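# Stow earphones in chest drawer and close it

## Task

Place the coiled earphones inside the small chest's open drawer, then push the drawer closed, with the chest still standing upright at the end.

## Robot and tools

Robot: two seven-joint arms, left_arm and right_arm, each ending in a two-finger gripper with a wrist camera (cam_left_wrist and cam_right_wrist, both 896x504 images). The left gripper's fingers can fold: a part held near the fingertips, in the outer quarter of each pad, is squeezed normally, but a part held closer to the palm may be pulled inward, held loosely or let go, and a fingertip pressed end-on against a surface folds easily, so a move can pass a surface with little sign of contact and spoil the next grip. The right gripper's fingers are rigid.

Frames: the scene frame has its origin at table-top height, midway between the nominal arm bases; +x points out over the table, +z up, and left_arm sits on the +y side (names do not match image sides). Calibrated bases: left_arm at (+0.005, +0.443, 0) m, quat_wxyz (+1.000, 0, 0, +0.016); right_arm at (-0.029, -0.446, 0) m, quat_wxyz (+1.000, 0, 0, -0.014). Printed hand poses are in the scene frame and may be off by a few centimetres. Gripper axes: fingers point along its +z, open and close along its y. end_effector_position is the spot between the pads when shut; fingertips extend about 33 mm past it (down to 9 mm when wide open).

A row is 18 numbers, each in [-1, 1], always for both arms: left dx, dy, dz, rx, ry, rz, gripper position, force_limit, speed, then the same nine for the right arm. The first six per arm are an offset, not a pose: a displacement from that arm's Hand target as it stood when the action (or move) began, expressed along the Hand target's own axes. 1.0 equals 0.6 m or 180 degrees; rx, ry, rz form one rotation vector. Every row in an action is measured from the same starting Hand target, and a repeated offset moves the arm again. Six zeros re-request the current Hand target. The three gripper numbers are absolute commands, not offsets: position +1 is fully open (140 mm), about -0.8 makes the pads touch, -1 closes until blocked; force_limit from -1 (about 14 N) to +1 (about 58 N); speed from -1 (about 30 mm/s) to +1 (about 250 mm/s); faster closing grips harder. Both start at +1. A 0 is a real command, so resend the previous values to leave a gripper unchanged.

The controller limits each step to 70 mm and 16 degrees away from the measured pose, so a large offset may need several actions; a gripper can settle short of its Hand target, and the next command, even all zeros, asks again.

Tools:
- execute_actions(actions, cameras): actions is a list of actions; each action is up to 15 rows, one per 1/30 s step, and a shorter action repeats its final row. cameras lists names, ["all"] or []; images come by default only for an empty list.
- move(target, speed, blend, blocking, cameras): target is one 18-number row or a list of up to 15 rows, all offsets from the same starting Hand targets. Straight-line paths ending together, 0.5 to 10 s; no obstacle avoidance. speed is m/s (0.002 to 2, default 0.25), one value or one per target. blend in metres rounds corners; 0 stops at each. blocking=false returns after about 0.5 s while the move continues.
- wait(seconds 0 to 10): holds last commands. stop: brakes a running move.
- zoom_image(camera, region [x0, y0, x1, y1] in pixels, at most 504 each way) on the latest image.
- clear_fault(arm): clears a reported torque or force fault.
- finished_scene(scene): ends the current scene, irreversibly; give its number.

Results: end_effector_position (m) and end_effector_quat_wxyz; Hand target (the base for the next offsets); Tool commands; object_status (0 moving, 1 blocked while opening, 2 blocked while closing, i.e. likely holding, 3 reached position or pads met); position_measured in counts (3 open, 75 ~100 mm, 139 ~60 mm, 200 ~20 mm, 230 pads touch). Also joint positions, velocities and torques, external joint torques, flange force along gripper axes, and Wrist depth as a 7x7 grid of millimetre distances ('-' means none). A move adds a 'move:' line: done, off_target, moving, held or fault, plus limits=paced (clipped) or limits=held (steps withheld). To grip harder while status is 2, raise force_limit and change position slightly (-1 to -0.98); to soften, reopen and close slowly.

Avoid: contact torque at a joint limit (85 N m for the big joints, 11 N m for forearm roll and wrist joints) or 85 N net force, which stops the arm until clear_fault; pushing joints past their ranges or too fast; overheating motors by long loads or straining at unreachable poses. Do not let the grippers or cameras touch each other, and never close one gripper on the other's fingers. Do not slam into the chest or table, drop the earphones from height, release anything moving, squeeze hard on a part still resting on something, or tip the chest. Anything ending up off the table fails the job. Loose objects may be nudged now and then, so check before finishing.

Each tool is called after "Request:" as a command line: name --argument value for each argument, lists and objects as JSON in quotes; but a table of rows of numbers goes row by row, as --pt "numbers of a row", without its own name.

## Session

Request:
execute_actions --actions '[]'

Scene clock: 0.00 s.
left_arm: end_effector_position=(+0.7704, +0.7153, +0.2962) position_measured=3 object_status=3 end_effector_quat_wxyz=(-0.481, +0.552, -0.582, +0.353) | right_arm: end_effector_position=(+0.0207, -0.7249, +0.1294) position_measured=3 object_status=3 end_effector_quat_wxyz=(-0.448, +0.644, -0.620, +0.000)
Joint positions: left_arm=[0.855 0.508 -0.425 -2.086 0.498 3.807 0.093] | right_arm=[-1.699 0.12 -0.111 -2.351 0.404 1.598 -2.082]
Joint velocities: within noise
Joint torques (N m): no reading
External joint torques (N m): no reading
Flange force (N): no reading
Wrist depth (mm): cam_left_wrist=[2354 2133 2289 2836 2170 - - / 2521 2936 2599 2868 2248 - 297 / 2836 - 3565 1426 2354 - 307 / 3418 131 3283 1194 2627 133 111 / - 107 4159 1620 2495 126 96 / - 94 2170 2836 2627 1934 97 / - - 2332 2151 - 1920 -] | cam_right_wrist=[3274 - - 265 218 - - / 2865 - - - - - - / 2626 - - - - - - / - 139 821 - - 136 - / - 102 1230 - 371 145 98 / - 3453 869 863 335 314 - / - 3763 3551 739 311 300 298]
Hand target: left_arm +0.7704, +0.7153, +0.2962; -0.481, +0.552, -0.582, +0.353 | right_arm +0.0207, -0.7249, +0.1294; -0.448, +0.644, -0.620, +0.000
Tool commands: left_gripper/position=+1.0 left_gripper/force_limit=+1.0 left_gripper/speed=+1.0 right_gripper/position=+1.0 right_gripper/force_limit=+1.0 right_gripper/speed=+1.0

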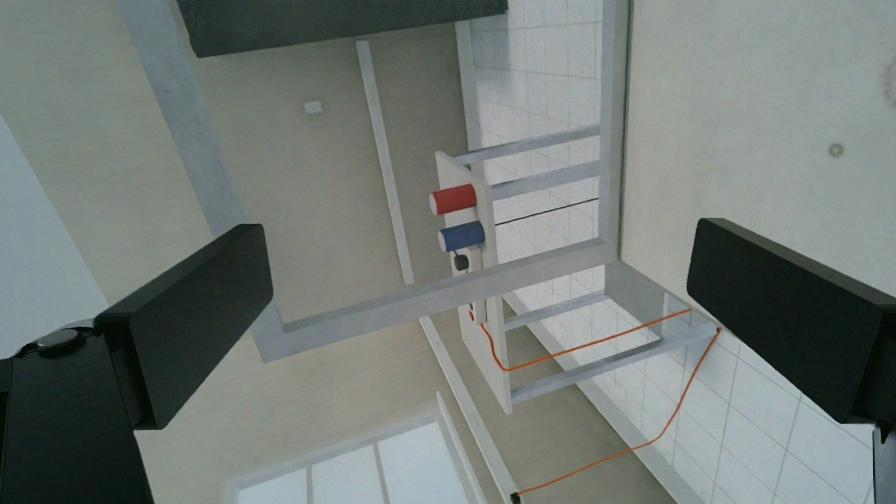

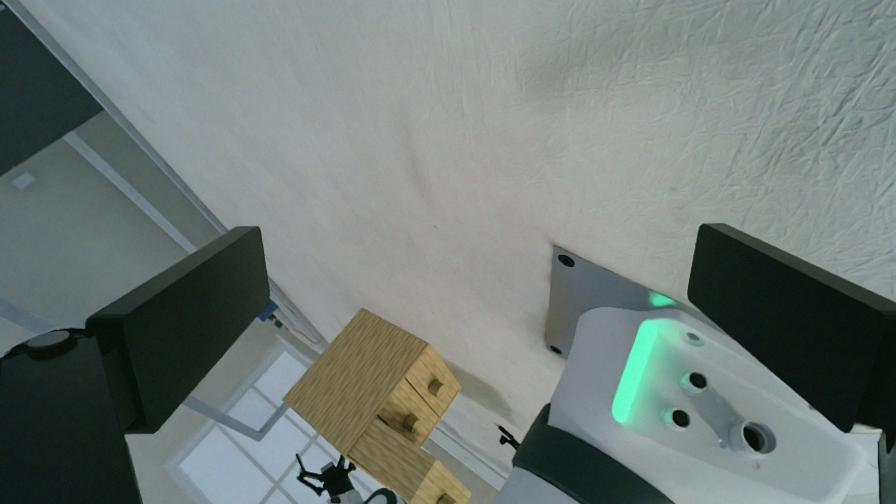

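Request:
move --pt "0.17 -0.11 -0.33 -0.18 -0.13 -0.22 1 1 1 -0.307 -0.469 -0.07 -0.16 0 -0.22 1 1 1" --pt "0.337 -0.221 -0.657 -0.3622 -0.2659 -0.4384 1 1 1 -0.8 -0.608 0.299 -0.3246 0 -0.4496 1 1 1" --speed 0.4 --blend 0.1 --cameras '["all"]'

Scene clock: 59.20 s.
left_arm: end_effector_position=(+0.4510, +0.4520, +0.4996) position_measured=3 object_status=3 end_effector_quat_wxyz=(+0.000, +1.000, -0.002, +0.000) | right_arm: end_effector_position=(+0.3014, -0.3022, +0.4995) position_measured=3 object_status=3 end_effector_quat_wxyz=(+0.001, +1.000, +0.001, +0.001)
Joint positions: left_arm=[1.189 -0.473 -0.838 -1.607 -0.358 1.295 -1.225] | right_arm=[-1.106 -0.975 0.676 -1.78 0.646 1.033 -1.913]
Joint velocities: left_arm=[0.001 0 0 0 0.001 0 -0.006] | right_arm=[within noise]
Joint torques (N m): left_arm=[-0.03 -2.08 10.32 21.05 0.53 2.26 -0.15] | right_arm=[-0.04 16.17 -17.74 13.18 0.82 2.31 0.15]
External joint torques (N m): left_arm=[-0.03 -0.13 -0.4 0.57 -0.29 -0.42 -0.15] | right_arm=[-0.02 0.77 -0.18 -0.22 0.04 -0.32 0.15]
Flange force (N): left_arm=[2.3 1.0 -3.3] | right_arm=[0.5 0.2 -1.5]
Wrist depth (mm): cam_left_wrist=[563 589 - 571 606 565 551 / 1235 - 593 - - 524 400 / 1531 612 612 566 613 563 404 / 1531 135 - - 648 134 422 / - 107 701 - - 126 96 / - 93 763 682 747 813 97 / - 785 745 582 768 790 -] | cam_right_wrist=[366 424 - - - - - / 384 390 - - - 612 - / 439 470 - - - - - / 488 138 - - - 136 - / - 102 - - 678 127 102 / - - - - 584 - - / - - - - 361 764 -]
Hand target: left_arm +0.4508, +0.4505, +0.5001; +0.000, +1.000, +0.000, +0.000 | right_arm +0.3013, -0.3007, +0.4995; +0.000, +1.000, -0.001, +0.001
Off the commanded pose: left_arm 0.002 m, 0 deg | right_arm 0.002 m, 0 deg.
move: done; limits=paced

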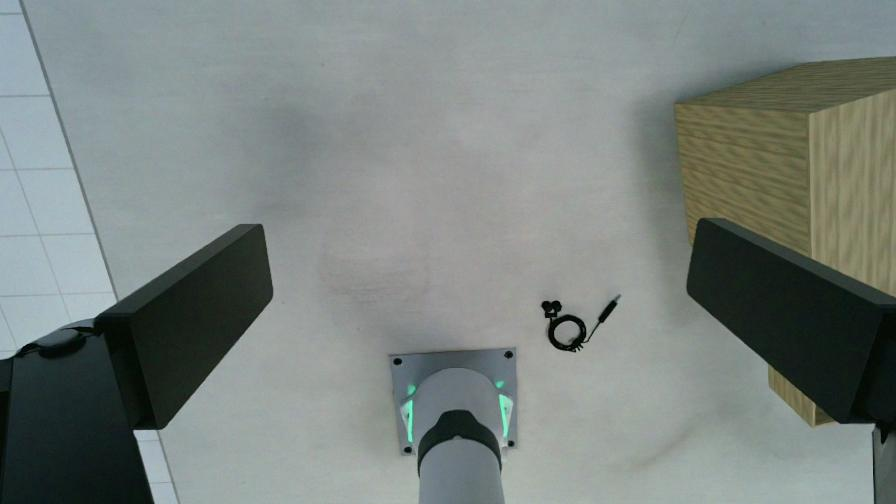

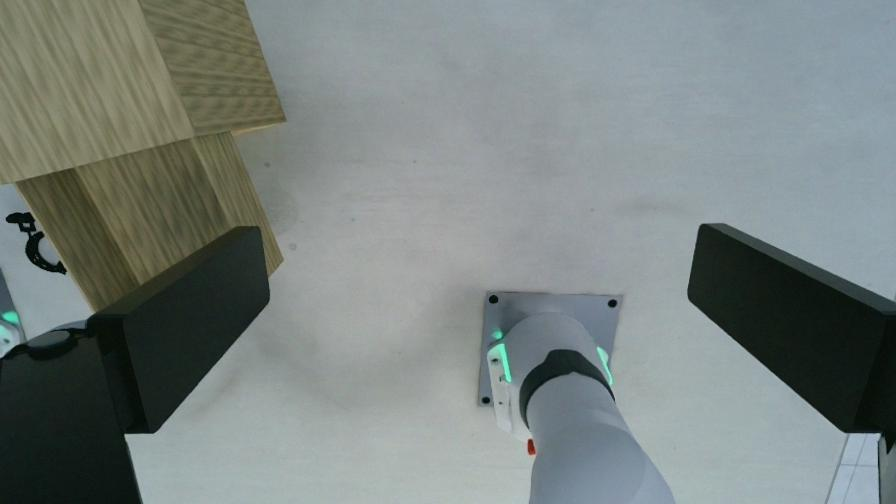

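Request:
zoom_image --camera "cam_right_wrist" --region '[0, 100, 300, 330]'

Request:
zoom_image --camera "cam_left_wrist" --region '[520, 270, 660, 370]'

Scaled by 1.680 from the camera's 896x504 image, which has a finer 1280x720 frame.

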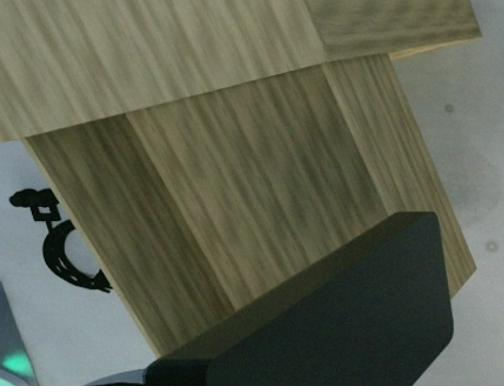

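Scaled by 3.600 from the camera's 896x504 image, which has a finer 1280x720 frame.

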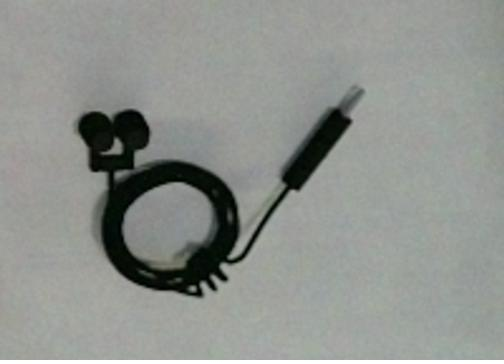

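Request:
move --target '[-0.357,0.469,0.517,0.0378,-0.1067,0.2144,-0.33,0,0,-0.452,-0.333,0.167,0,0,0.924,-1,-1,-0.5]' --speed 0.35 --cameras '["all"]'

Scene clock: 277.83 s.
left_arm: end_effector_position=(+0.2356, +0.1704, +0.1900) position_measured=171 object_status=3 end_effector_quat_wxyz=(-0.058, +0.928, -0.330, -0.166) | right_arm: end_effector_position=(+0.0314, -0.1013, +0.3993) position_measured=231 object_status=3 end_effector_quat_wxyz=(+0.003, -0.120, +0.993, -0.002)
Joint positions: left_arm=[0.588 -0.836 -1.242 -2.299 -0.657 1.526 -1.107] | right_arm=[-0.878 -1.726 0.422 -2.007 1.026 0.497 1.325]
Joint velocities: left_arm=[within noise] | right_arm=[0.001 -0.001 0.002 0 0 0.001 0.005]
Joint torques (N m): left_arm=[0.05 9.89 19.15 17.3 0.94 1.76 -0.05] | right_arm=[0.44 34.66 -14.25 -0.6 0.49 2.19 0.22]
External joint torques (N m): left_arm=[0.03 -0.42 -0.71 0.55 -0.27 0.08 -0.04] | right_arm=[0.41 0.94 0.18 -1.27 0.12 -0.26 0.22]
Flange force (N): left_arm=[3.3 1.1 0.0] | right_arm=[0.6 -1.4 1.3]
Wrist depth (mm): cam_left_wrist=[- - 277 276 273 - 127 / 304 304 298 301 - - 90 / 331 332 327 328 - - 141 / - 369 - 386 124 - 380 / - - 91 413 111 92 - / - - - 476 - - 70 / - - - 437 - - 66] | cam_right_wrist=[361 445 - - - - - / - - - - - - - / - - - - - - - / - - - 120 - 564 520 / - - 87 95 91 - - / - - - - - - - / - - - - - - -]
Hand target: left_arm +0.2365, +0.1692, +0.1900; -0.058, +0.928, -0.329, -0.164 | right_arm +0.0304, -0.1005, +0.3991; +0.001, -0.119, +0.993, +0.000
Off the commanded pose: left_arm 0.002 m, 0 deg | right_arm 0.001 m, 0 deg.
joint sent to its limit (right arm) — joint 6 (wrist pitch), lower limit. The joint targets still meet the commanded pose.
move: done; limits=paced

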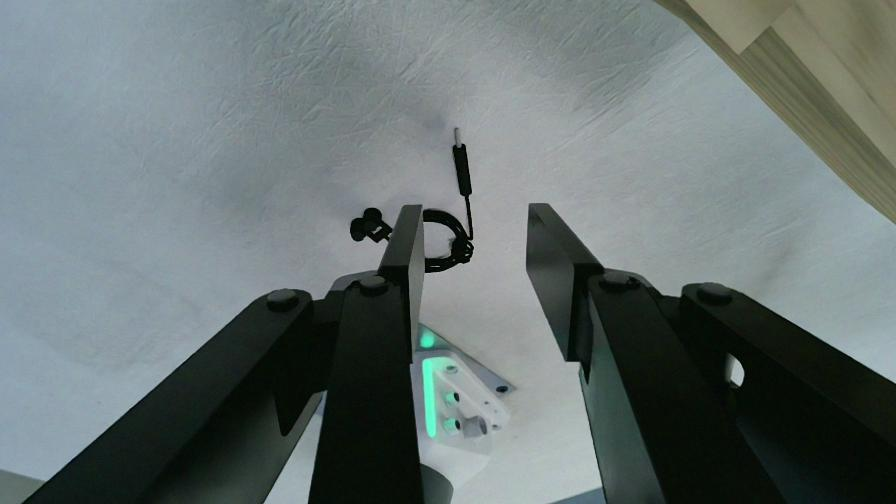

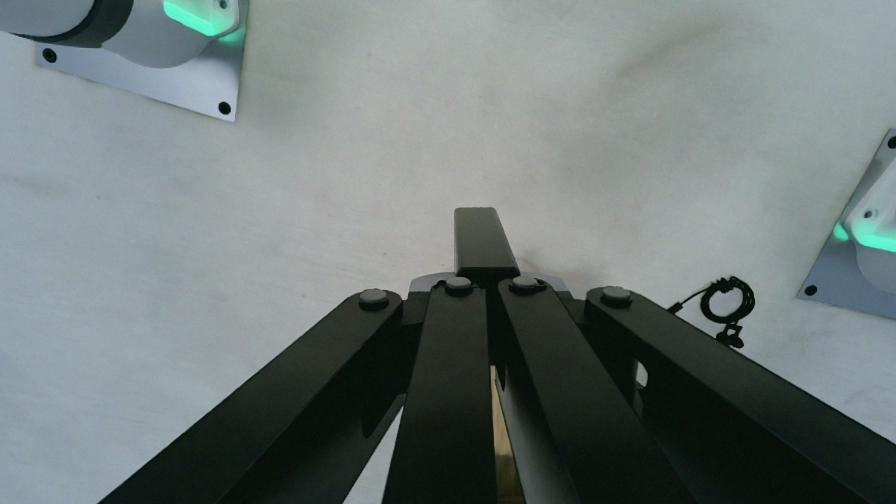

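Request:
move --target '[-0.0385,-0.057,0.2365,-0.0139,0.0556,-0.0381,-1,-1,0,0,0,0,0,0,0,-1,-1,-0.5]' --speed 0.2 --cameras '["cam_left_wrist"]'

Scene clock: 355.83 s.
left_arm: end_effector_position=(+0.2035, +0.2397, +0.0654) position_measured=233 object_status=3 end_effector_quat_wxyz=(-0.019, +0.959, -0.271, -0.086) | right_arm: end_effector_position=(+0.0314, -0.1012, +0.3993) position_measured=231 object_status=3 end_effector_quat_wxyz=(+0.003, -0.119, +0.993, -0.002)
Joint positions: left_arm=[0.357 -1.004 -1.277 -2.806 -1.011 1.859 -1.02] | right_arm=[-0.878 -1.726 0.422 -2.007 1.026 0.497 1.327]
Joint velocities: left_arm=[0.001 0.001 0 -0.002 -0.001 0.003 0.006] | right_arm=[within noise]
Joint torques (N m): left_arm=[-0.54 8.53 16 11.16 0.65 2.23 0.28] | right_arm=[0.41 34.69 -14.22 -0.59 0.5 2.2 0.13]
External joint torques (N m): left_arm=[-0.55 0.43 -0.44 -0.81 -0.24 0.01 0.28] | right_arm=[0.48 0.84 0.21 -1.21 0.14 -0.27 0.13]
Flange force (N): left_arm=[-2.4 0.1 3.1] | right_arm=[0.6 -1.5 1.5]
Wrist depth (mm): cam_left_wrist=[163 163 - 166 166 166 170 / - 175 176 177 180 180 182 / 189 190 192 193 195 196 199 / 206 - 212 128 209 214 216 / 228 - - 90 89 225 238 / 246 - 71 - - - - / - - - - - 67 -] | cam_right_wrist=[365 466 - - - 483 - / 535 - - - - - - / - - - - - - 540 / - - - 121 554 564 565 / - 596 87 95 91 - - / - - - - - - - / - - - - - - -]
Hand target: left_arm +0.2034, +0.2400, +0.0646; -0.019, +0.958, -0.273, -0.086 | right_arm +0.0304, -0.1005, +0.3991; +0.001, -0.119, +0.993, +0.000
Off the commanded pose: left_arm 0.001 m, 0 deg | right_arm 0.001 m, 0 deg.
joint sent to its limit (right arm) — joint 6 (wrist pitch), lower limit. The joint targets still meet the commanded pose.
move: done
Images, in order (width x height): cam_left_wrist 896x504.

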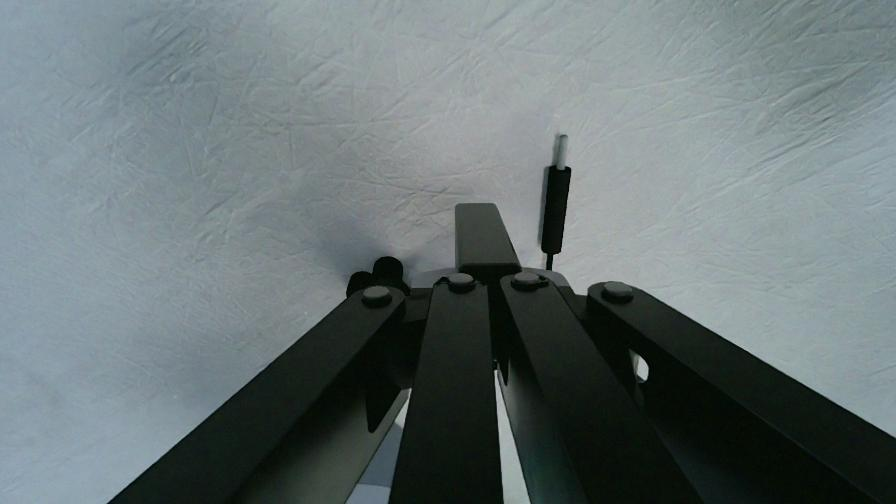

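Request:
move --pt "0.0061 -0.0004 0.0345 0 0 0 -1 -1 0 0 0 0 0 0 0 -1 -1 -0.5" --pt "0.0093 -0.0005 0.0526 0 0 0 -1 -1 0 0 0 0 0 0 0 -1 -1 -0.5" --speed '[0.1,0.015]' --cameras '["cam_left_wrist"]'

Scene clock: 375.93 s.
left_arm: end_effector_position=(+0.2027, +0.2397, +0.0373) position_measured=233 object_status=3 end_effector_quat_wxyz=(-0.019, +0.958, -0.271, -0.088) | right_arm: end_effector_position=(+0.0314, -0.1012, +0.3993) position_measured=231 object_status=3 end_effector_quat_wxyz=(+0.003, -0.119, +0.993, -0.002)
Joint positions: left_arm=[0.408 -0.967 -1.385 -2.813 -1.086 1.924 -0.992] | right_arm=[-0.878 -1.726 0.422 -2.007 1.026 0.497 1.327]
Joint velocities: left_arm=[0.004 0 -0.002 0.001 -0.001 -0.001 0.005] | right_arm=[within noise]
Joint torques (N m): left_arm=[1.6 10.76 6.76 6.99 -2.98 4.53 0.34] | right_arm=[0.38 34.65 -14.2 -0.58 0.49 2.2 0.14]
External joint torques (N m): left_arm=[1.56 1.97 -9.67 -3.38 -3.83 2.33 0.34] | right_arm=[0.38 0.96 0.2 -1.26 0.13 -0.26 0.14]
Flange force (N): left_arm=[27.8 -2.1 57.4] | right_arm=[0.4 -1.6 1.3]
Wrist depth (mm): cam_left_wrist=[139 137 139 140 142 141 143 / 148 148 149 151 153 150 154 / 159 161 162 160 165 165 167 / 173 175 176 141 177 - 183 / 192 194 81 90 90 197 202 / - - 71 - - - - / - - - - - 67 -] | cam_right_wrist=[352 453 - - - - - / - 502 - - - - - / 546 - - - - - - / - - - 120 - - 563 / - - 87 95 91 - - / - - - - - - - / - - - - - - -]
Hand target: left_arm +0.2034, +0.2399, +0.0325; -0.019, +0.958, -0.273, -0.086 | right_arm +0.0304, -0.1005, +0.3991; +0.001, -0.119, +0.993, +0.000
Off the commanded pose: left_arm 0.005 m, 0 deg | right_arm 0.001 m, 0 deg.
joint sent to its limit (right arm) — joint 6 (wrist pitch), lower limit. The joint targets still meet the commanded pose.
move: off_target (left_arm)
Images, in order (width x height): cam_left_wrist 896x504.

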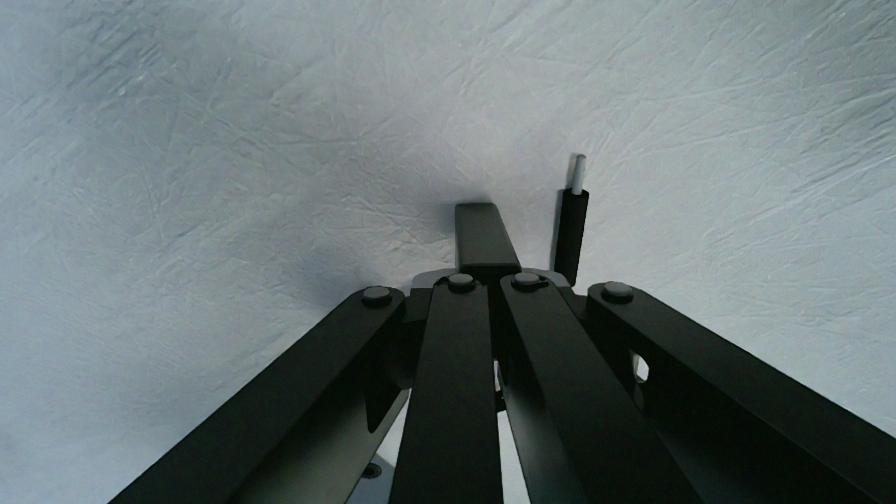

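Request:
move --pt "-0.0095 0.0005 -0.0534 0 0 0 -1 -1 0 0 0 0 0 0 0 -1 -1 -0.5" --pt "-0.0095 0.058 -0.0534 0 0 0 -0.45 -1 0 0 0 0 0 0 0 -1 -1 -0.5" --pt "-0.002 0.058 -0.0115 0 0 0 -0.45 -1 0 0 0 0 0 0 0 -1 -1 -0.5" --speed '[0.1,0.1,0.04]' --cameras '["cam_left_wrist"]'

Scene clock: 401.10 s.
left_arm: end_effector_position=(+0.1848, +0.2102, +0.0406) position_measured=186 object_status=3 end_effector_quat_wxyz=(-0.020, +0.959, -0.271, -0.086) | right_arm: end_effector_position=(+0.0314, -0.1012, +0.3993) position_measured=231 object_status=3 end_effector_quat_wxyz=(+0.003, -0.119, +0.993, -0.002)
Joint positions: left_arm=[0.337 -0.999 -1.395 -2.785 -1.11 1.885 -1.079] | right_arm=[-0.878 -1.726 0.422 -2.007 1.026 0.497 1.327]
Joint velocities: left_arm=[0 0 0 -0.001 -0.003 0.004 0.007] | right_arm=[within noise]
Joint torques (N m): left_arm=[0.01 9.9 16.75 9.67 0.73 2.29 0.19] | right_arm=[0.37 34.68 -14.24 -0.57 0.5 2.2 0.15]
External joint torques (N m): left_arm=[-0.03 0.34 -0.54 -0.5 -0.13 0.08 0.19] | right_arm=[0.34 0.84 0.25 -1.22 0.13 -0.26 0.15]
Flange force (N): left_arm=[0.5 -0.6 3.2] | right_arm=[0.4 -1.4 1.5]
Wrist depth (mm): cam_left_wrist=[142 143 141 143 - 144 144 / 153 151 152 152 155 157 157 / 163 - 167 162 168 169 168 / 181 179 177 128 155 - 187 / 199 - 89 111 104 93 204 / 212 - 75 - - - - / - - - - - - -] | cam_right_wrist=[360 473 - - - - - / 510 495 523 - - - - / - - - - - 521 - / - - - 120 - - 512 / 574 596 87 95 91 586 - / - - - - - - - / - - - - - - -]
Hand target: left_arm +0.1851, +0.2104, +0.0399; -0.019, +0.958, -0.273, -0.086 | right_arm +0.0304, -0.1005, +0.3991; +0.001, -0.119, +0.993, +0.000
Off the commanded pose: left_arm 0.001 m, 0 deg | right_arm 0.001 m, 0 deg.
joint sent to its limit (right arm) — joint 6 (wrist pitch), lower limit. The joint targets still meet the commanded pose.
move: done
Images, in order (width x height): cam_left_wrist 896x504.

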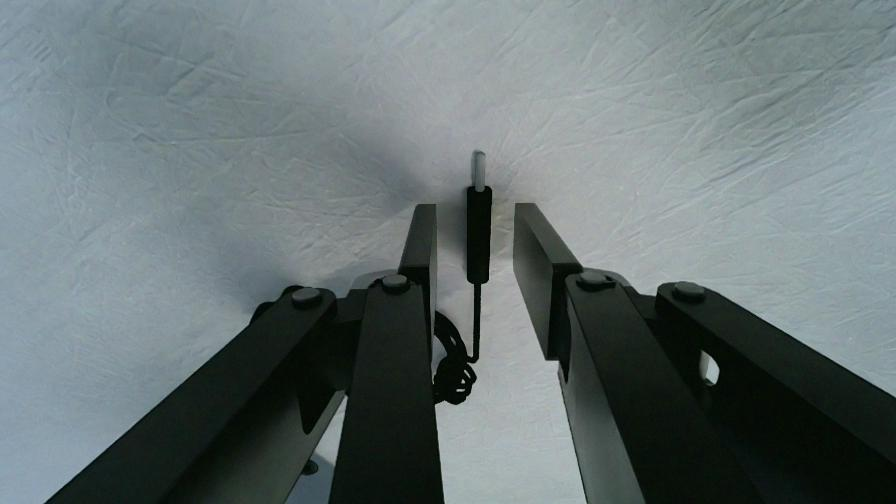

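Request:
move --pt "0.0004 0 0.0025 0 0 0 -0.45 -1 0 0 0 0 0 0 0 -1 -1 -0.5" --pt "0.0004 0 0.0025 0 0 0 -1 -0.5 -1 0 0 0 0 0 0 -1 -1 -0.5" --speed 0.02 --cameras '["cam_left_wrist"]'

Scene clock: 414.67 s.
left_arm: end_effector_position=(+0.1850, +0.2100, +0.0391) position_measured=219 object_status=0 end_effector_quat_wxyz=(-0.019, +0.958, -0.272, -0.086) | right_arm: end_effector_position=(+0.0314, -0.1012, +0.3993) position_measured=231 object_status=3 end_effector_quat_wxyz=(+0.003, -0.119, +0.993, -0.002)
Joint positions: left_arm=[0.34 -0.997 -1.401 -2.785 -1.115 1.889 -1.075] | right_arm=[-0.878 -1.726 0.422 -2.007 1.026 0.497 1.327]
Joint torques (N m): left_arm=[0.01 9.86 16.79 9.43 0.6 2.25 0.31] | right_arm=[0.42 34.69 -14.24 -0.58 0.49 2.21 0.17]
External joint torques (N m): left_arm=[0 0.28 -0.5 -0.65 -0.26 0.04 0.32] | right_arm=[0.42 0.88 0.21 -1.22 0.12 -0.25 0.17]
Flange force (N): left_arm=[0.0 -1.0 3.4] | right_arm=[0.5 -1.5 1.4]
Wrist depth (mm): cam_left_wrist=[- 141 140 143 142 143 146 / - 150 149 151 155 156 155 / 162 165 167 162 166 167 168 / 179 178 178 128 175 183 184 / - 191 81 90 89 194 204 / - - 72 - - 75 227 / - - - - - 67 -] | cam_right_wrist=[359 458 - - 484 - - / - 520 - - - - - / - - - - - - - / - - - 120 - - 560 / - 602 87 95 91 - - / - - - - - - - / - - - - - - -]
Hand target: left_arm +0.1851, +0.2104, +0.0384; -0.019, +0.958, -0.273, -0.086 | right_arm +0.0304, -0.1005, +0.3991; +0.001, -0.119, +0.993, +0.000
Off the commanded pose: left_arm 0.001 m, 0 deg | right_arm 0.001 m, 0 deg.
joint sent to its limit (right arm) — joint 6 (wrist pitch), lower limit. The joint targets still meet the commanded pose.
move: done
Images, in order (width x height): cam_left_wrist 896x504.

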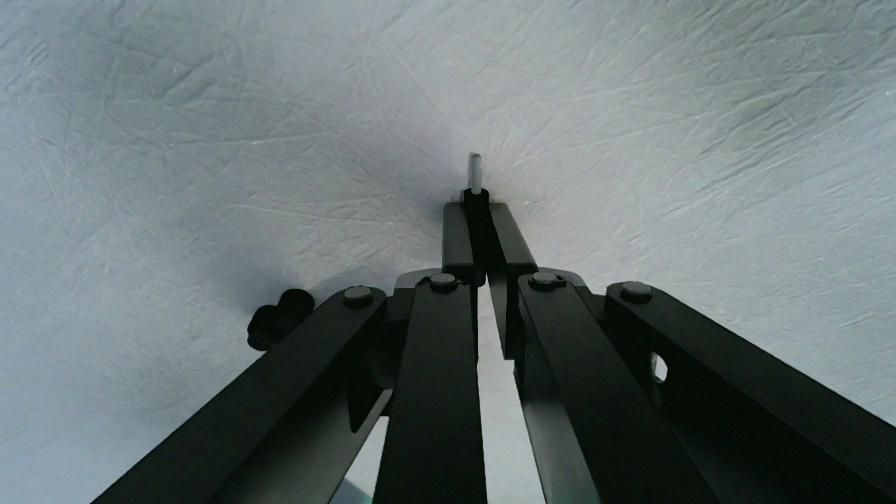

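Request:
move --target '[-0.0175,0.001,-0.0986,0,0,0,-1,-0.5,-1,0,0,0,0,0,0,-1,-1,-0.5]' --speed 0.06 --cameras '["all"]'

Scene clock: 423.07 s.
left_arm: end_effector_position=(+0.1855, +0.2106, +0.0977) position_measured=219 object_status=2 end_effector_quat_wxyz=(-0.017, +0.958, -0.274, -0.086) | right_arm: end_effector_position=(+0.0314, -0.1012, +0.3993) position_measured=231 object_status=3 end_effector_quat_wxyz=(+0.003, -0.119, +0.993, -0.002)
Joint positions: left_arm=[0.265 -1.05 -1.191 -2.759 -0.961 1.757 -1.112] | right_arm=[-0.878 -1.726 0.422 -2.007 1.026 0.497 1.327]
Joint velocities: left_arm=[-0.001 0 0.002 0.001 0 -0.005 -0.004] | right_arm=[within noise]
Joint torques (N m): left_arm=[-1.06 7.78 17.48 13.64 1.35 1.95 -0.17] | right_arm=[0.4 34.66 -14.21 -0.58 0.5 2.21 0.14]
External joint torques (N m): left_arm=[-1.04 -0.56 0.38 0.32 0.44 -0.25 -0.16] | right_arm=[0.37 0.92 0.25 -1.24 0.13 -0.25 0.14]
Flange force (N): left_arm=[-5.9 1.8 -3.5] | right_arm=[0.4 -1.5 1.4]
Wrist depth (mm): cam_left_wrist=[188 193 192 - 195 201 198 / - 208 209 206 - 213 218 / - 225 225 - - 233 233 / - 243 242 128 - 251 252 / - 262 81 90 89 267 277 / 294 - 72 - - 75 - / - - - - - 67 -] | cam_right_wrist=[366 458 - 492 - - - / - 514 - - - - - / - - - - - - - / - - - 119 - - 535 / - - 87 95 91 - - / - - - - - - - / - - - - - - -]
Hand target: left_arm +0.1851, +0.2104, +0.0985; -0.019, +0.958, -0.273, -0.086 | right_arm +0.0304, -0.1005, +0.3991; +0.001, -0.119, +0.993, +0.000
Off the commanded pose: left_arm 0.001 m, 0 deg | right_arm 0.001 m, 0 deg.
joint sent to its limit (right arm) — joint 6 (wrist pitch), lower limit. The joint targets still meet the commanded pose.
move: done

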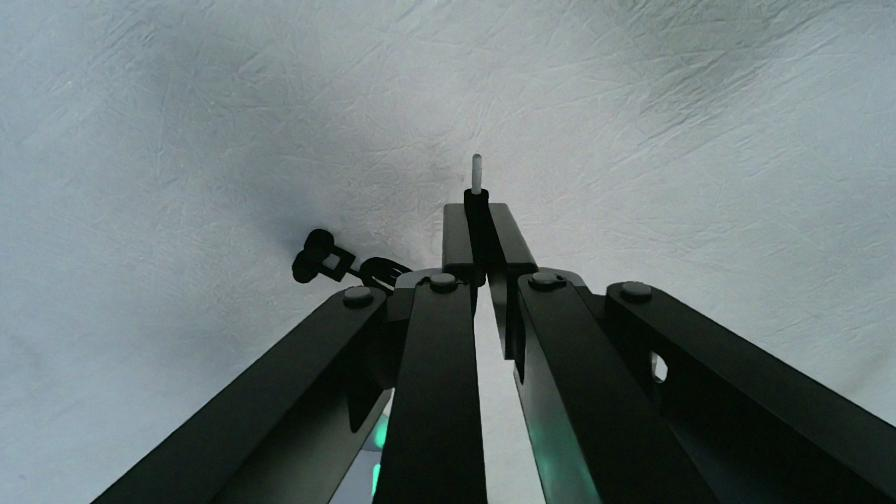

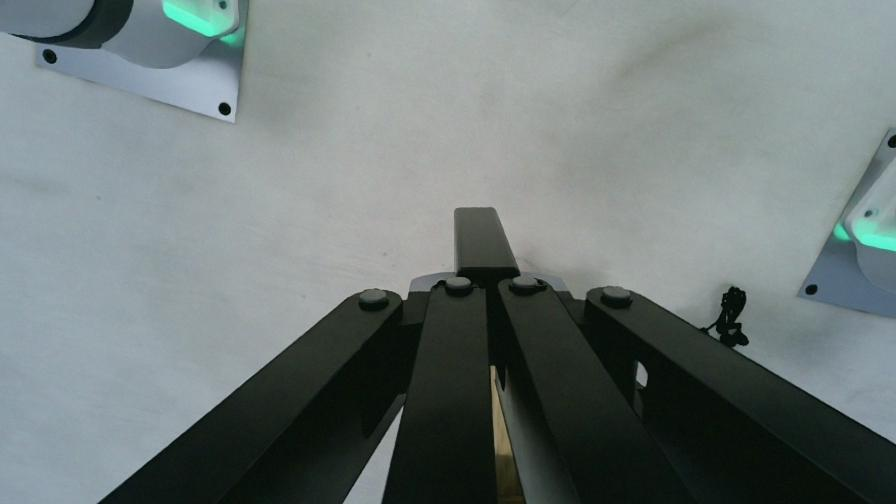

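Request:
move --pt "-0.0647 0.0039 -0.3637 0 0 0 -1 -0.5 -1 0.0385 -0.2995 0 0 0 0 -1 -1 -0.5" --pt "0.1923 0.3518 -0.4057 0.0432 -0.0025 0.2432 -1 -0.5 -1 0.0385 -0.2995 0 0 0 0 -1 -1 -0.5" --speed 0.2 --blend 0.05 --cameras '["all"]'

Scene clock: 484.90 s.
left_arm: end_effector_position=(+0.2082, -0.0496, +0.3199) position_measured=219 object_status=2 end_effector_quat_wxyz=(-0.049, +0.786, -0.612, -0.071) | right_arm: end_effector_position=(+0.0498, -0.2791, +0.3991) position_measured=231 object_status=3 end_effector_quat_wxyz=(+0.001, -0.117, +0.993, +0.001)
Joint positions: left_arm=[0.668 -0.592 -1.535 -1.652 -0.514 1.464 -1.04] | right_arm=[-0.655 -1.615 0.36 -2.336 0.523 0.79 1.022]
Joint velocities: left_arm=[0.001 0 0.001 -0.001 0.001 0.001 0.006] | right_arm=[within noise]
Joint torques (N m): left_arm=[-0.05 19.62 16.98 20.8 1.44 1.9 0.32] | right_arm=[0.42 24.07 -11.38 9.84 0.2 2.61 -0.2]
External joint torques (N m): left_arm=[-0.08 0.07 -0.87 0.81 0.39 -0.32 0.32] | right_arm=[0.4 1 -0.07 -1.09 -0.36 0.14 -0.2]
Flange force (N): left_arm=[6.1 -1.5 -3.8] | right_arm=[-0.1 -3.9 0.7]
Wrist depth (mm): cam_left_wrist=[280 272 347 - - - 412 / 196 202 269 275 - - 427 / 211 215 293 294 240 492 473 / 230 231 316 141 259 - - / 251 252 81 90 89 - - / 266 - 72 - - 75 1248 / - - - - - 67 -] | cam_right_wrist=[133 138 157 - - - - / 142 145 166 - - - - / - 156 170 - - - - / - - - 120 - - - / - - 87 95 91 - - / - - - - - - - / - - - - - - -]
Hand target: left_arm +0.2082, -0.0491, +0.3204; -0.050, +0.784, -0.615, -0.072 | right_arm +0.0502, -0.2806, +0.3990; +0.001, -0.119, +0.993, +0.000
Off the commanded pose: left_arm 0.001 m, 0 deg | right_arm 0.002 m, 0 deg.
move: done

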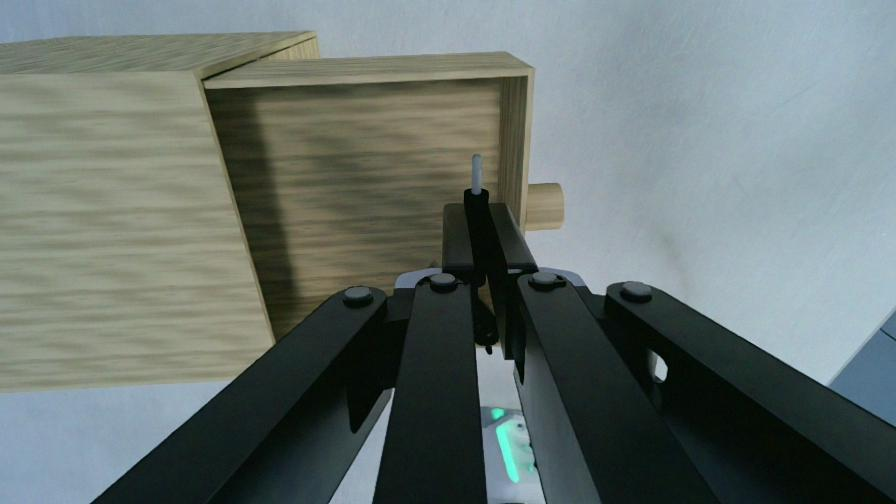

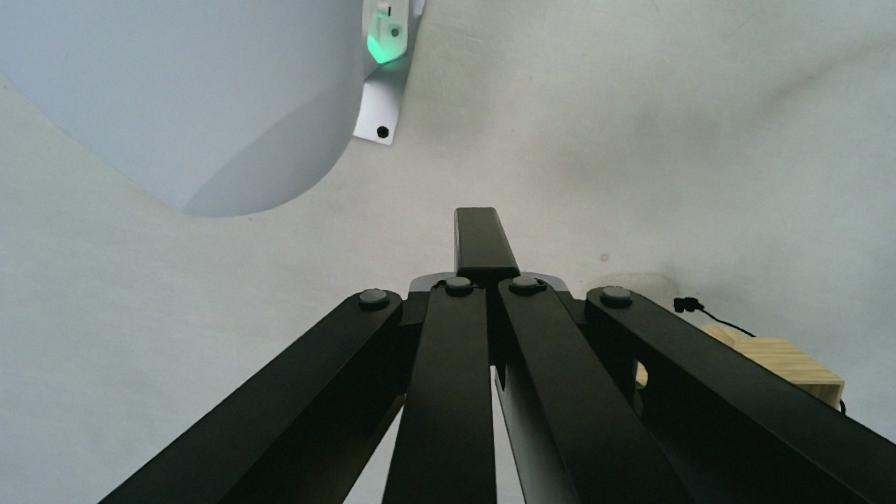

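Request:
zoom_image --camera "cam_right_wrist" --region '[640, 260, 896, 440]'

Request:
zoom_image --camera "cam_left_wrist" --region '[380, 140, 580, 380]'

Scaled by 1.969 from the camera's 896x504 image, which has a finer 1280x720 frame.

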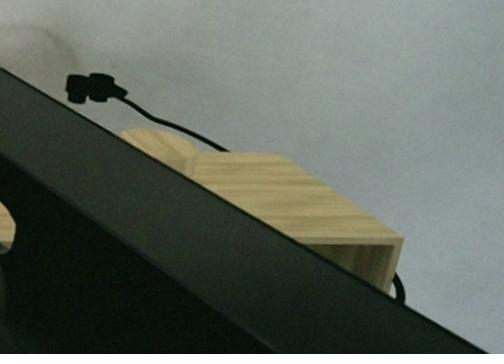

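Scaled by 2.100 from the camera's 896x504 image, which has a finer 1280x720 frame.

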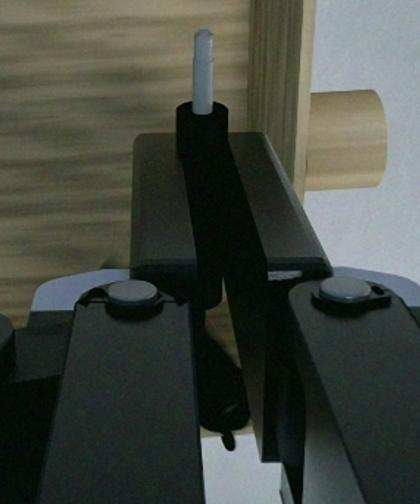

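Request:
move --target '[0,0,0,0,0,0,-1,-0.5,-1,-0.064,0.053,-0.1,0,0,-0.232,1,-1,0.5]' --speed 0.3 --cameras '["all"]'

Scene clock: 522.13 s.
left_arm: end_effector_position=(+0.2082, -0.0495, +0.3199) position_measured=219 object_status=2 end_effector_quat_wxyz=(-0.049, +0.785, -0.613, -0.071) | right_arm: end_effector_position=(+0.0789, -0.2399, +0.4587) position_measured=3 object_status=3 end_effector_quat_wxyz=(+0.000, -0.462, +0.887, +0.002)
Joint positions: left_arm=[0.668 -0.592 -1.535 -1.652 -0.514 1.464 -1.038] | right_arm=[-0.29 -1.247 0.438 -2.137 0.508 0.981 0.739]
Joint velocities: left_arm=[within noise] | right_arm=[0 0 -0.001 0.001 0 0.002 -0.006]
Joint torques (N m): left_arm=[-0.03 19.47 16.97 20.78 1.37 1.87 0.34] | right_arm=[0.47 17.5 -13.37 13.75 0.27 2.72 -0.2]
External joint torques (N m): left_arm=[0.02 -0.05 -0.83 0.79 0.32 -0.35 0.34] | right_arm=[0.45 1.13 0.04 -0.58 -0.37 0.23 -0.2]
Flange force (N): left_arm=[6.5 -1.7 -3.9] | right_arm=[0.1 -2.8 -0.1]
Wrist depth (mm): cam_left_wrist=[282 363 384 - 399 - 406 / 196 201 272 275 427 - - / 211 216 292 292 238 - - / 230 232 315 141 267 - - / 251 252 81 90 89 545 566 / 270 - 72 - - 75 1229 / - - - - - 67 -] | cam_right_wrist=[- - 572 - - - - / - - - - 573 - - / - - - - 596 - - / - 128 - - - 136 - / - 102 - 471 - 127 102 / - 97 569 521 518 - - / - - 472 469 508 710 -]
Hand target: left_arm +0.2082, -0.0491, +0.3204; -0.050, +0.784, -0.615, -0.072 | right_arm +0.0800, -0.2407, +0.4591; +0.001, -0.465, +0.886, +0.000
Off the commanded pose: left_arm 0.001 m, 0 deg | right_arm 0.001 m, 0 deg.
move: done

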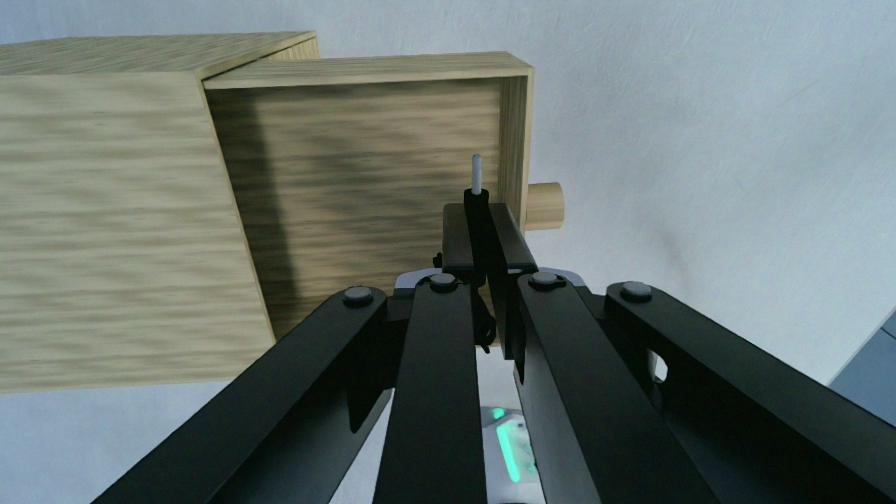

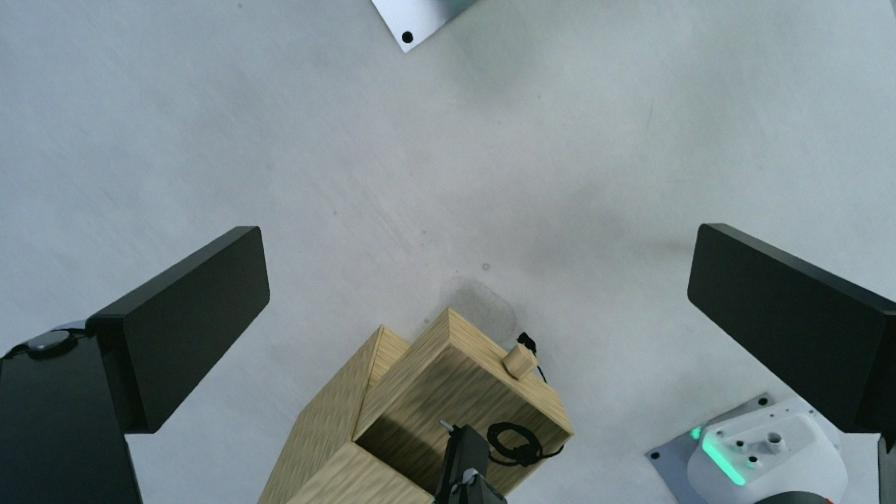

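Request:
zoom_image --camera "cam_right_wrist" --region '[380, 300, 620, 504]'

Scaled by 2.100 from the camera's 896x504 image, which has a finer 1280x720 frame.

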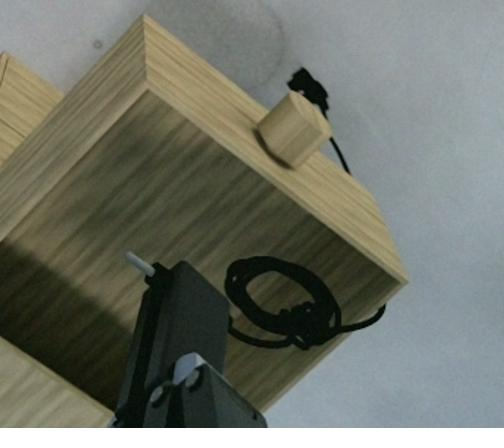

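Request:
move --pt "-0.277 -0.036 -0.12 0 0.12 0 -1 -0.5 -1 0 0 0 0 0 0 1 -1 0.5" --pt "-0.335 -0.033 -0.449 0 0.25 0 -1 -0.5 -1 0 0 0 0 0 0 1 -1 0.5" --pt "-0.139 -0.032 -0.483 0 0.25 0 -1 -0.5 -1 0 0 0 0 0 0 1 -1 0.5" --speed 0.2 --blend '[0.05,0.03,0]' --cameras '["all"]'

Scene clock: 563.83 s.
left_arm: end_effector_position=(+0.2224, -0.0117, +0.6188) position_measured=219 object_status=2 end_effector_quat_wxyz=(+0.188, +0.750, -0.589, +0.232) | right_arm: end_effector_position=(+0.0790, -0.2399, +0.4588) position_measured=3 object_status=3 end_effector_quat_wxyz=(+0.000, -0.463, +0.886, +0.002)
Joint positions: left_arm=[-0.025 -0.704 -0.525 -1.775 -0.779 1.615 -0.872] | right_arm=[-0.29 -1.247 0.438 -2.137 0.508 0.982 0.737]
Joint velocities: left_arm=[0.001 0.001 0.001 0 -0.002 -0.001 -0.007] | right_arm=[within noise]
Joint torques (N m): left_arm=[0 0.7 10.96 20.2 -0.57 3.4 -0.12] | right_arm=[0.17 17.35 -13.33 13.68 0.32 2.59 -0.22]
External joint torques (N m): left_arm=[0.04 0.09 -0.15 0.62 -0.33 0.07 -0.14] | right_arm=[0.15 0.97 0.02 -0.58 -0.32 0.11 -0.22]
Flange force (N): left_arm=[2.9 -0.2 -0.8] | right_arm=[0.1 -2.5 0.0]
Wrist depth (mm): cam_left_wrist=[- 885 - 885 891 452 436 / 824 861 876 - - 618 303 / 773 749 - 852 763 797 1459 / - - - 117 - - 1434 / 713 518 81 90 89 88 1394 / 713 - 72 - - 75 1426 / - - - - - 67 -] | cam_right_wrist=[- - - - - - - / - - - - - - - / - - - - - - - / - 127 - - - 136 - / - 102 - 480 - 128 102 / - 97 568 524 487 - - / - - 474 545 - 706 -]
Hand target: left_arm +0.2224, -0.0129, +0.6201; +0.189, +0.752, -0.587, +0.234 | right_arm +0.0800, -0.2407, +0.4591; +0.001, -0.465, +0.886, +0.000
Off the commanded pose: left_arm 0.002 m, 0 deg | right_arm 0.001 m, 0 deg.
move: done

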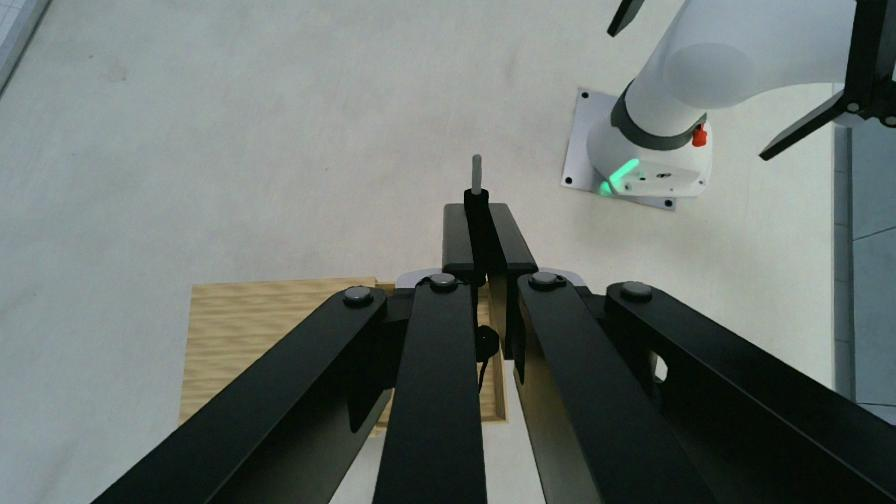

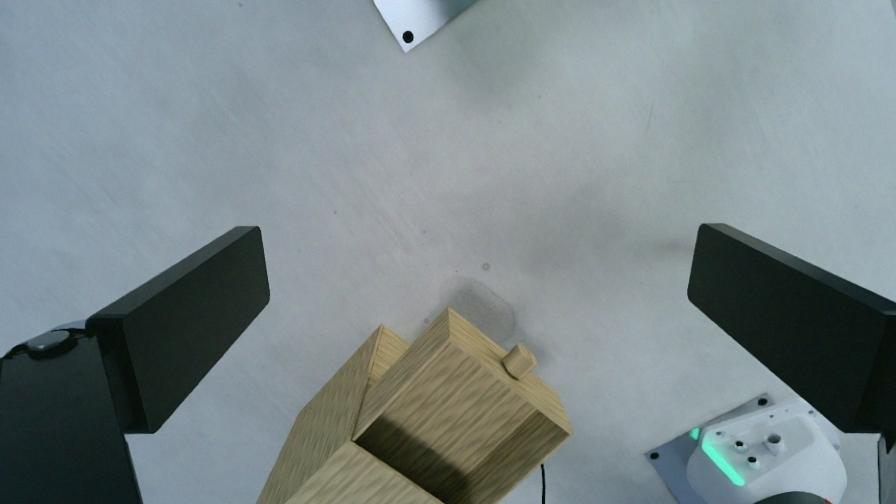

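Request:
zoom_image --camera "cam_right_wrist" --region '[440, 400, 640, 504]'

Request:
zoom_image --camera "cam_left_wrist" --region '[360, 260, 560, 460]'

Scaled by 2.520 from the camera's 896x504 image, which has a finer 1280x720 frame.

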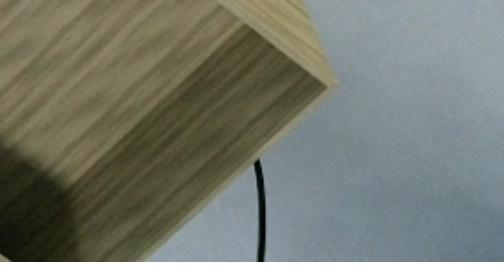

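Scaled by 2.520 from the camera's 896x504 image, which has a finer 1280x720 frame.

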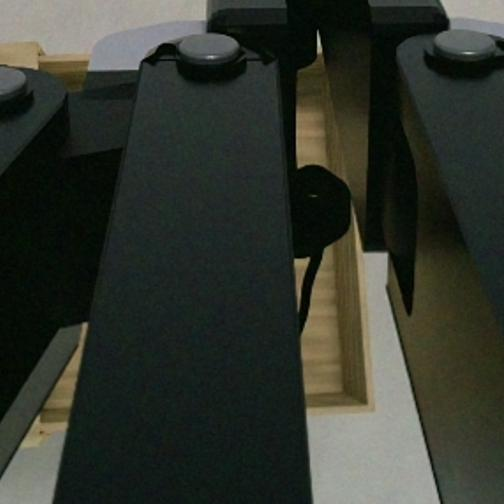

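Request:
move --target '[0,0,0,0,0,0,-1,-0.5,-1,0,0,0,0,-0.14,0,1,-1,0.5]' --speed 0.3 --cameras '["cam_right_wrist"]'

Scene clock: 591.27 s.
left_arm: end_effector_position=(+0.2224, -0.0117, +0.6188) position_measured=219 object_status=2 end_effector_quat_wxyz=(+0.188, +0.751, -0.589, +0.232) | right_arm: end_effector_position=(+0.0795, -0.2418, +0.4584) position_measured=3 object_status=3 end_effector_quat_wxyz=(+0.191, -0.450, +0.866, +0.100)
Joint positions: left_arm=[-0.025 -0.704 -0.525 -1.775 -0.779 1.616 -0.874] | right_arm=[-0.248 -1.56 0.182 -2.43 0.661 1.134 0.719]
Joint velocities: left_arm=[within noise] | right_arm=[0.001 0.001 0.001 0.002 0.001 0.004 -0.001]
Joint torques (N m): left_arm=[-0.26 0.72 11.07 20.19 -0.46 3.41 -0.13] | right_arm=[0.34 19.22 -7.57 13.59 1.7 3.14 -0.28]
External joint torques (N m): left_arm=[-0.33 -0.03 -0.13 0.71 -0.23 0.09 -0.15] | right_arm=[0.38 -0.46 -0.34 -1 0.11 0.18 -0.27]
Flange force (N): left_arm=[2.6 0.2 -1.1] | right_arm=[3.2 -0.4 3.5]
Wrist depth (mm): cam_left_wrist=[824 - - 945 - 454 445 / 780 - - 824 - 619 474 / - - - 826 770 795 821 / 770 761 780 117 787 758 1477 / 717 713 81 90 89 756 736 / - - 72 - - 75 1342 / - - - - - 67 -] | cam_right_wrist=[- - - - - - - / - - - - - - 592 / - - - 496 - - - / - 128 597 567 513 136 - / - 102 565 584 951 128 102 / - 102 630 - - - - / - 3601 4584 - - 2966 -]
Hand target: left_arm +0.2224, -0.0129, +0.6201; +0.189, +0.752, -0.587, +0.234 | right_arm +0.0800, -0.2407, +0.4591; +0.194, -0.453, +0.864, +0.101
Off the commanded pose: left_arm 0.002 m, 0 deg | right_arm 0.001 m, 1 deg.
move: done
Images, in order (width x height): cam_right_wrist 896x504.

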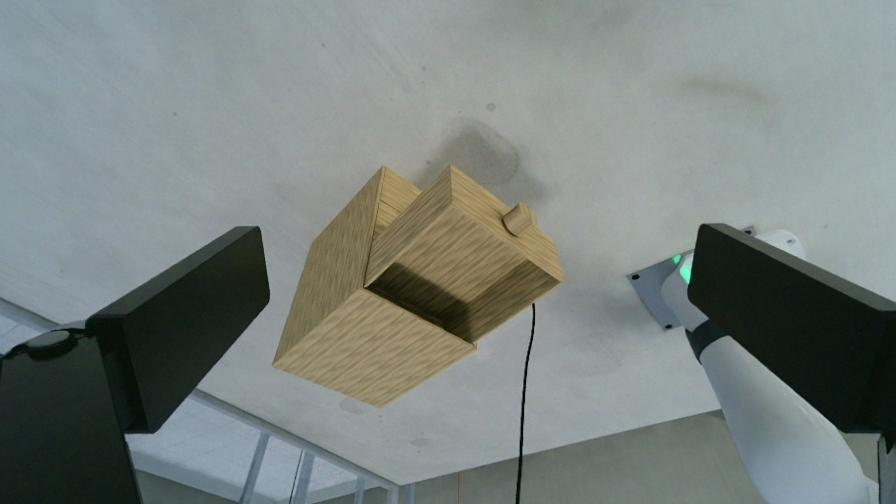

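Request:
move --target '[0,0,0,0,0,0,-1,-0.5,-1,-0.23,0.341,0.087,0.0583,0,0.1257,1,-1,0.5]' --speed 0.3 --cameras '["all"]'

Scene clock: 635.90 s.
left_arm: end_effector_position=(+0.2224, -0.0117, +0.6188) position_measured=219 object_status=2 end_effector_quat_wxyz=(+0.188, +0.751, -0.589, +0.232) | right_arm: end_effector_position=(-0.0034, -0.0043, +0.4711) position_measured=3 object_status=3 end_effector_quat_wxyz=(+0.212, -0.257, +0.941, +0.058)
Joint positions: left_arm=[-0.025 -0.704 -0.525 -1.775 -0.779 1.616 -0.874] | right_arm=[-0.528 -1.705 0.436 -1.928 1.174 0.919 1.541]
Joint velocities: left_arm=[within noise] | right_arm=[0.001 0 0.001 0.001 0 0.001 0.006]
Joint torques (N m): left_arm=[-0.16 0.71 11.05 20.2 -0.49 3.41 -0.06] | right_arm=[-0.09 34.84 -16.08 -1.02 0.44 2.96 0.18]
External joint torques (N m): left_arm=[-0.12 0.13 -0.04 0.64 -0.25 0.1 -0.08] | right_arm=[-0.17 -0.19 -0.25 -0.48 0.01 -0.32 0.19]
Flange force (N): left_arm=[2.7 -0.3 -1.1] | right_arm=[1.4 -0.7 1.1]
Wrist depth (mm): cam_left_wrist=[855 894 882 938 901 455 451 / 876 - - - 852 508 470 / 821 - 785 - 802 777 500 / - - - 128 - - 496 / - 522 81 90 89 93 754 / 705 - 71 - - 75 1434 / - - - - - 67 -] | cam_right_wrist=[- - - - - - 540 / - - 414 - - 557 520 / 698 - 503 476 - 549 506 / - 127 560 - - 136 407 / - 109 557 - - 127 102 / - 3407 1261 - - - - / - 3151 3763 4423 3151 - -]
Hand target: left_arm +0.2224, -0.0129, +0.6201; +0.189, +0.752, -0.587, +0.234 | right_arm -0.0048, -0.0034, +0.4707; +0.211, -0.256, +0.942, +0.058
Off the commanded pose: left_arm 0.002 m, 0 deg | right_arm 0.002 m, 0 deg.
move: done

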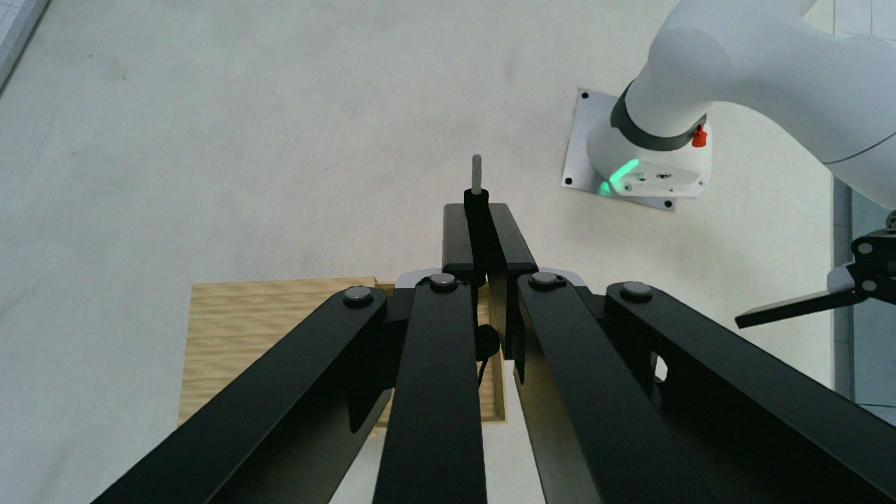

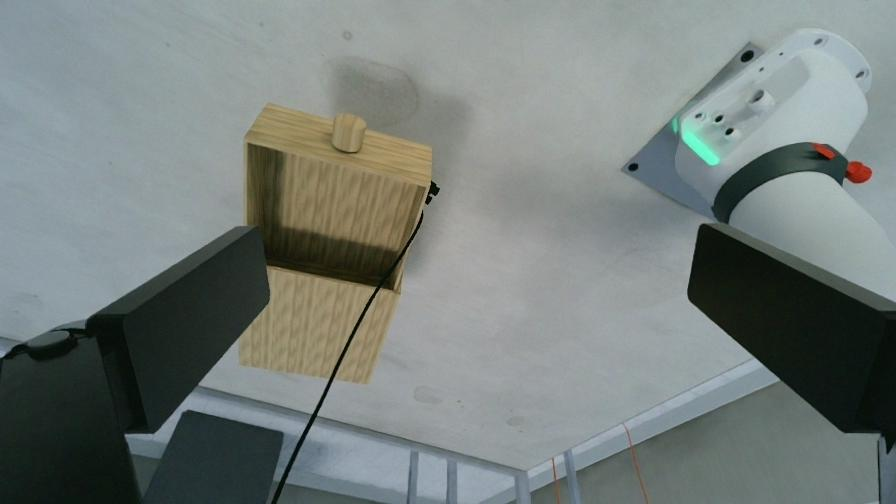

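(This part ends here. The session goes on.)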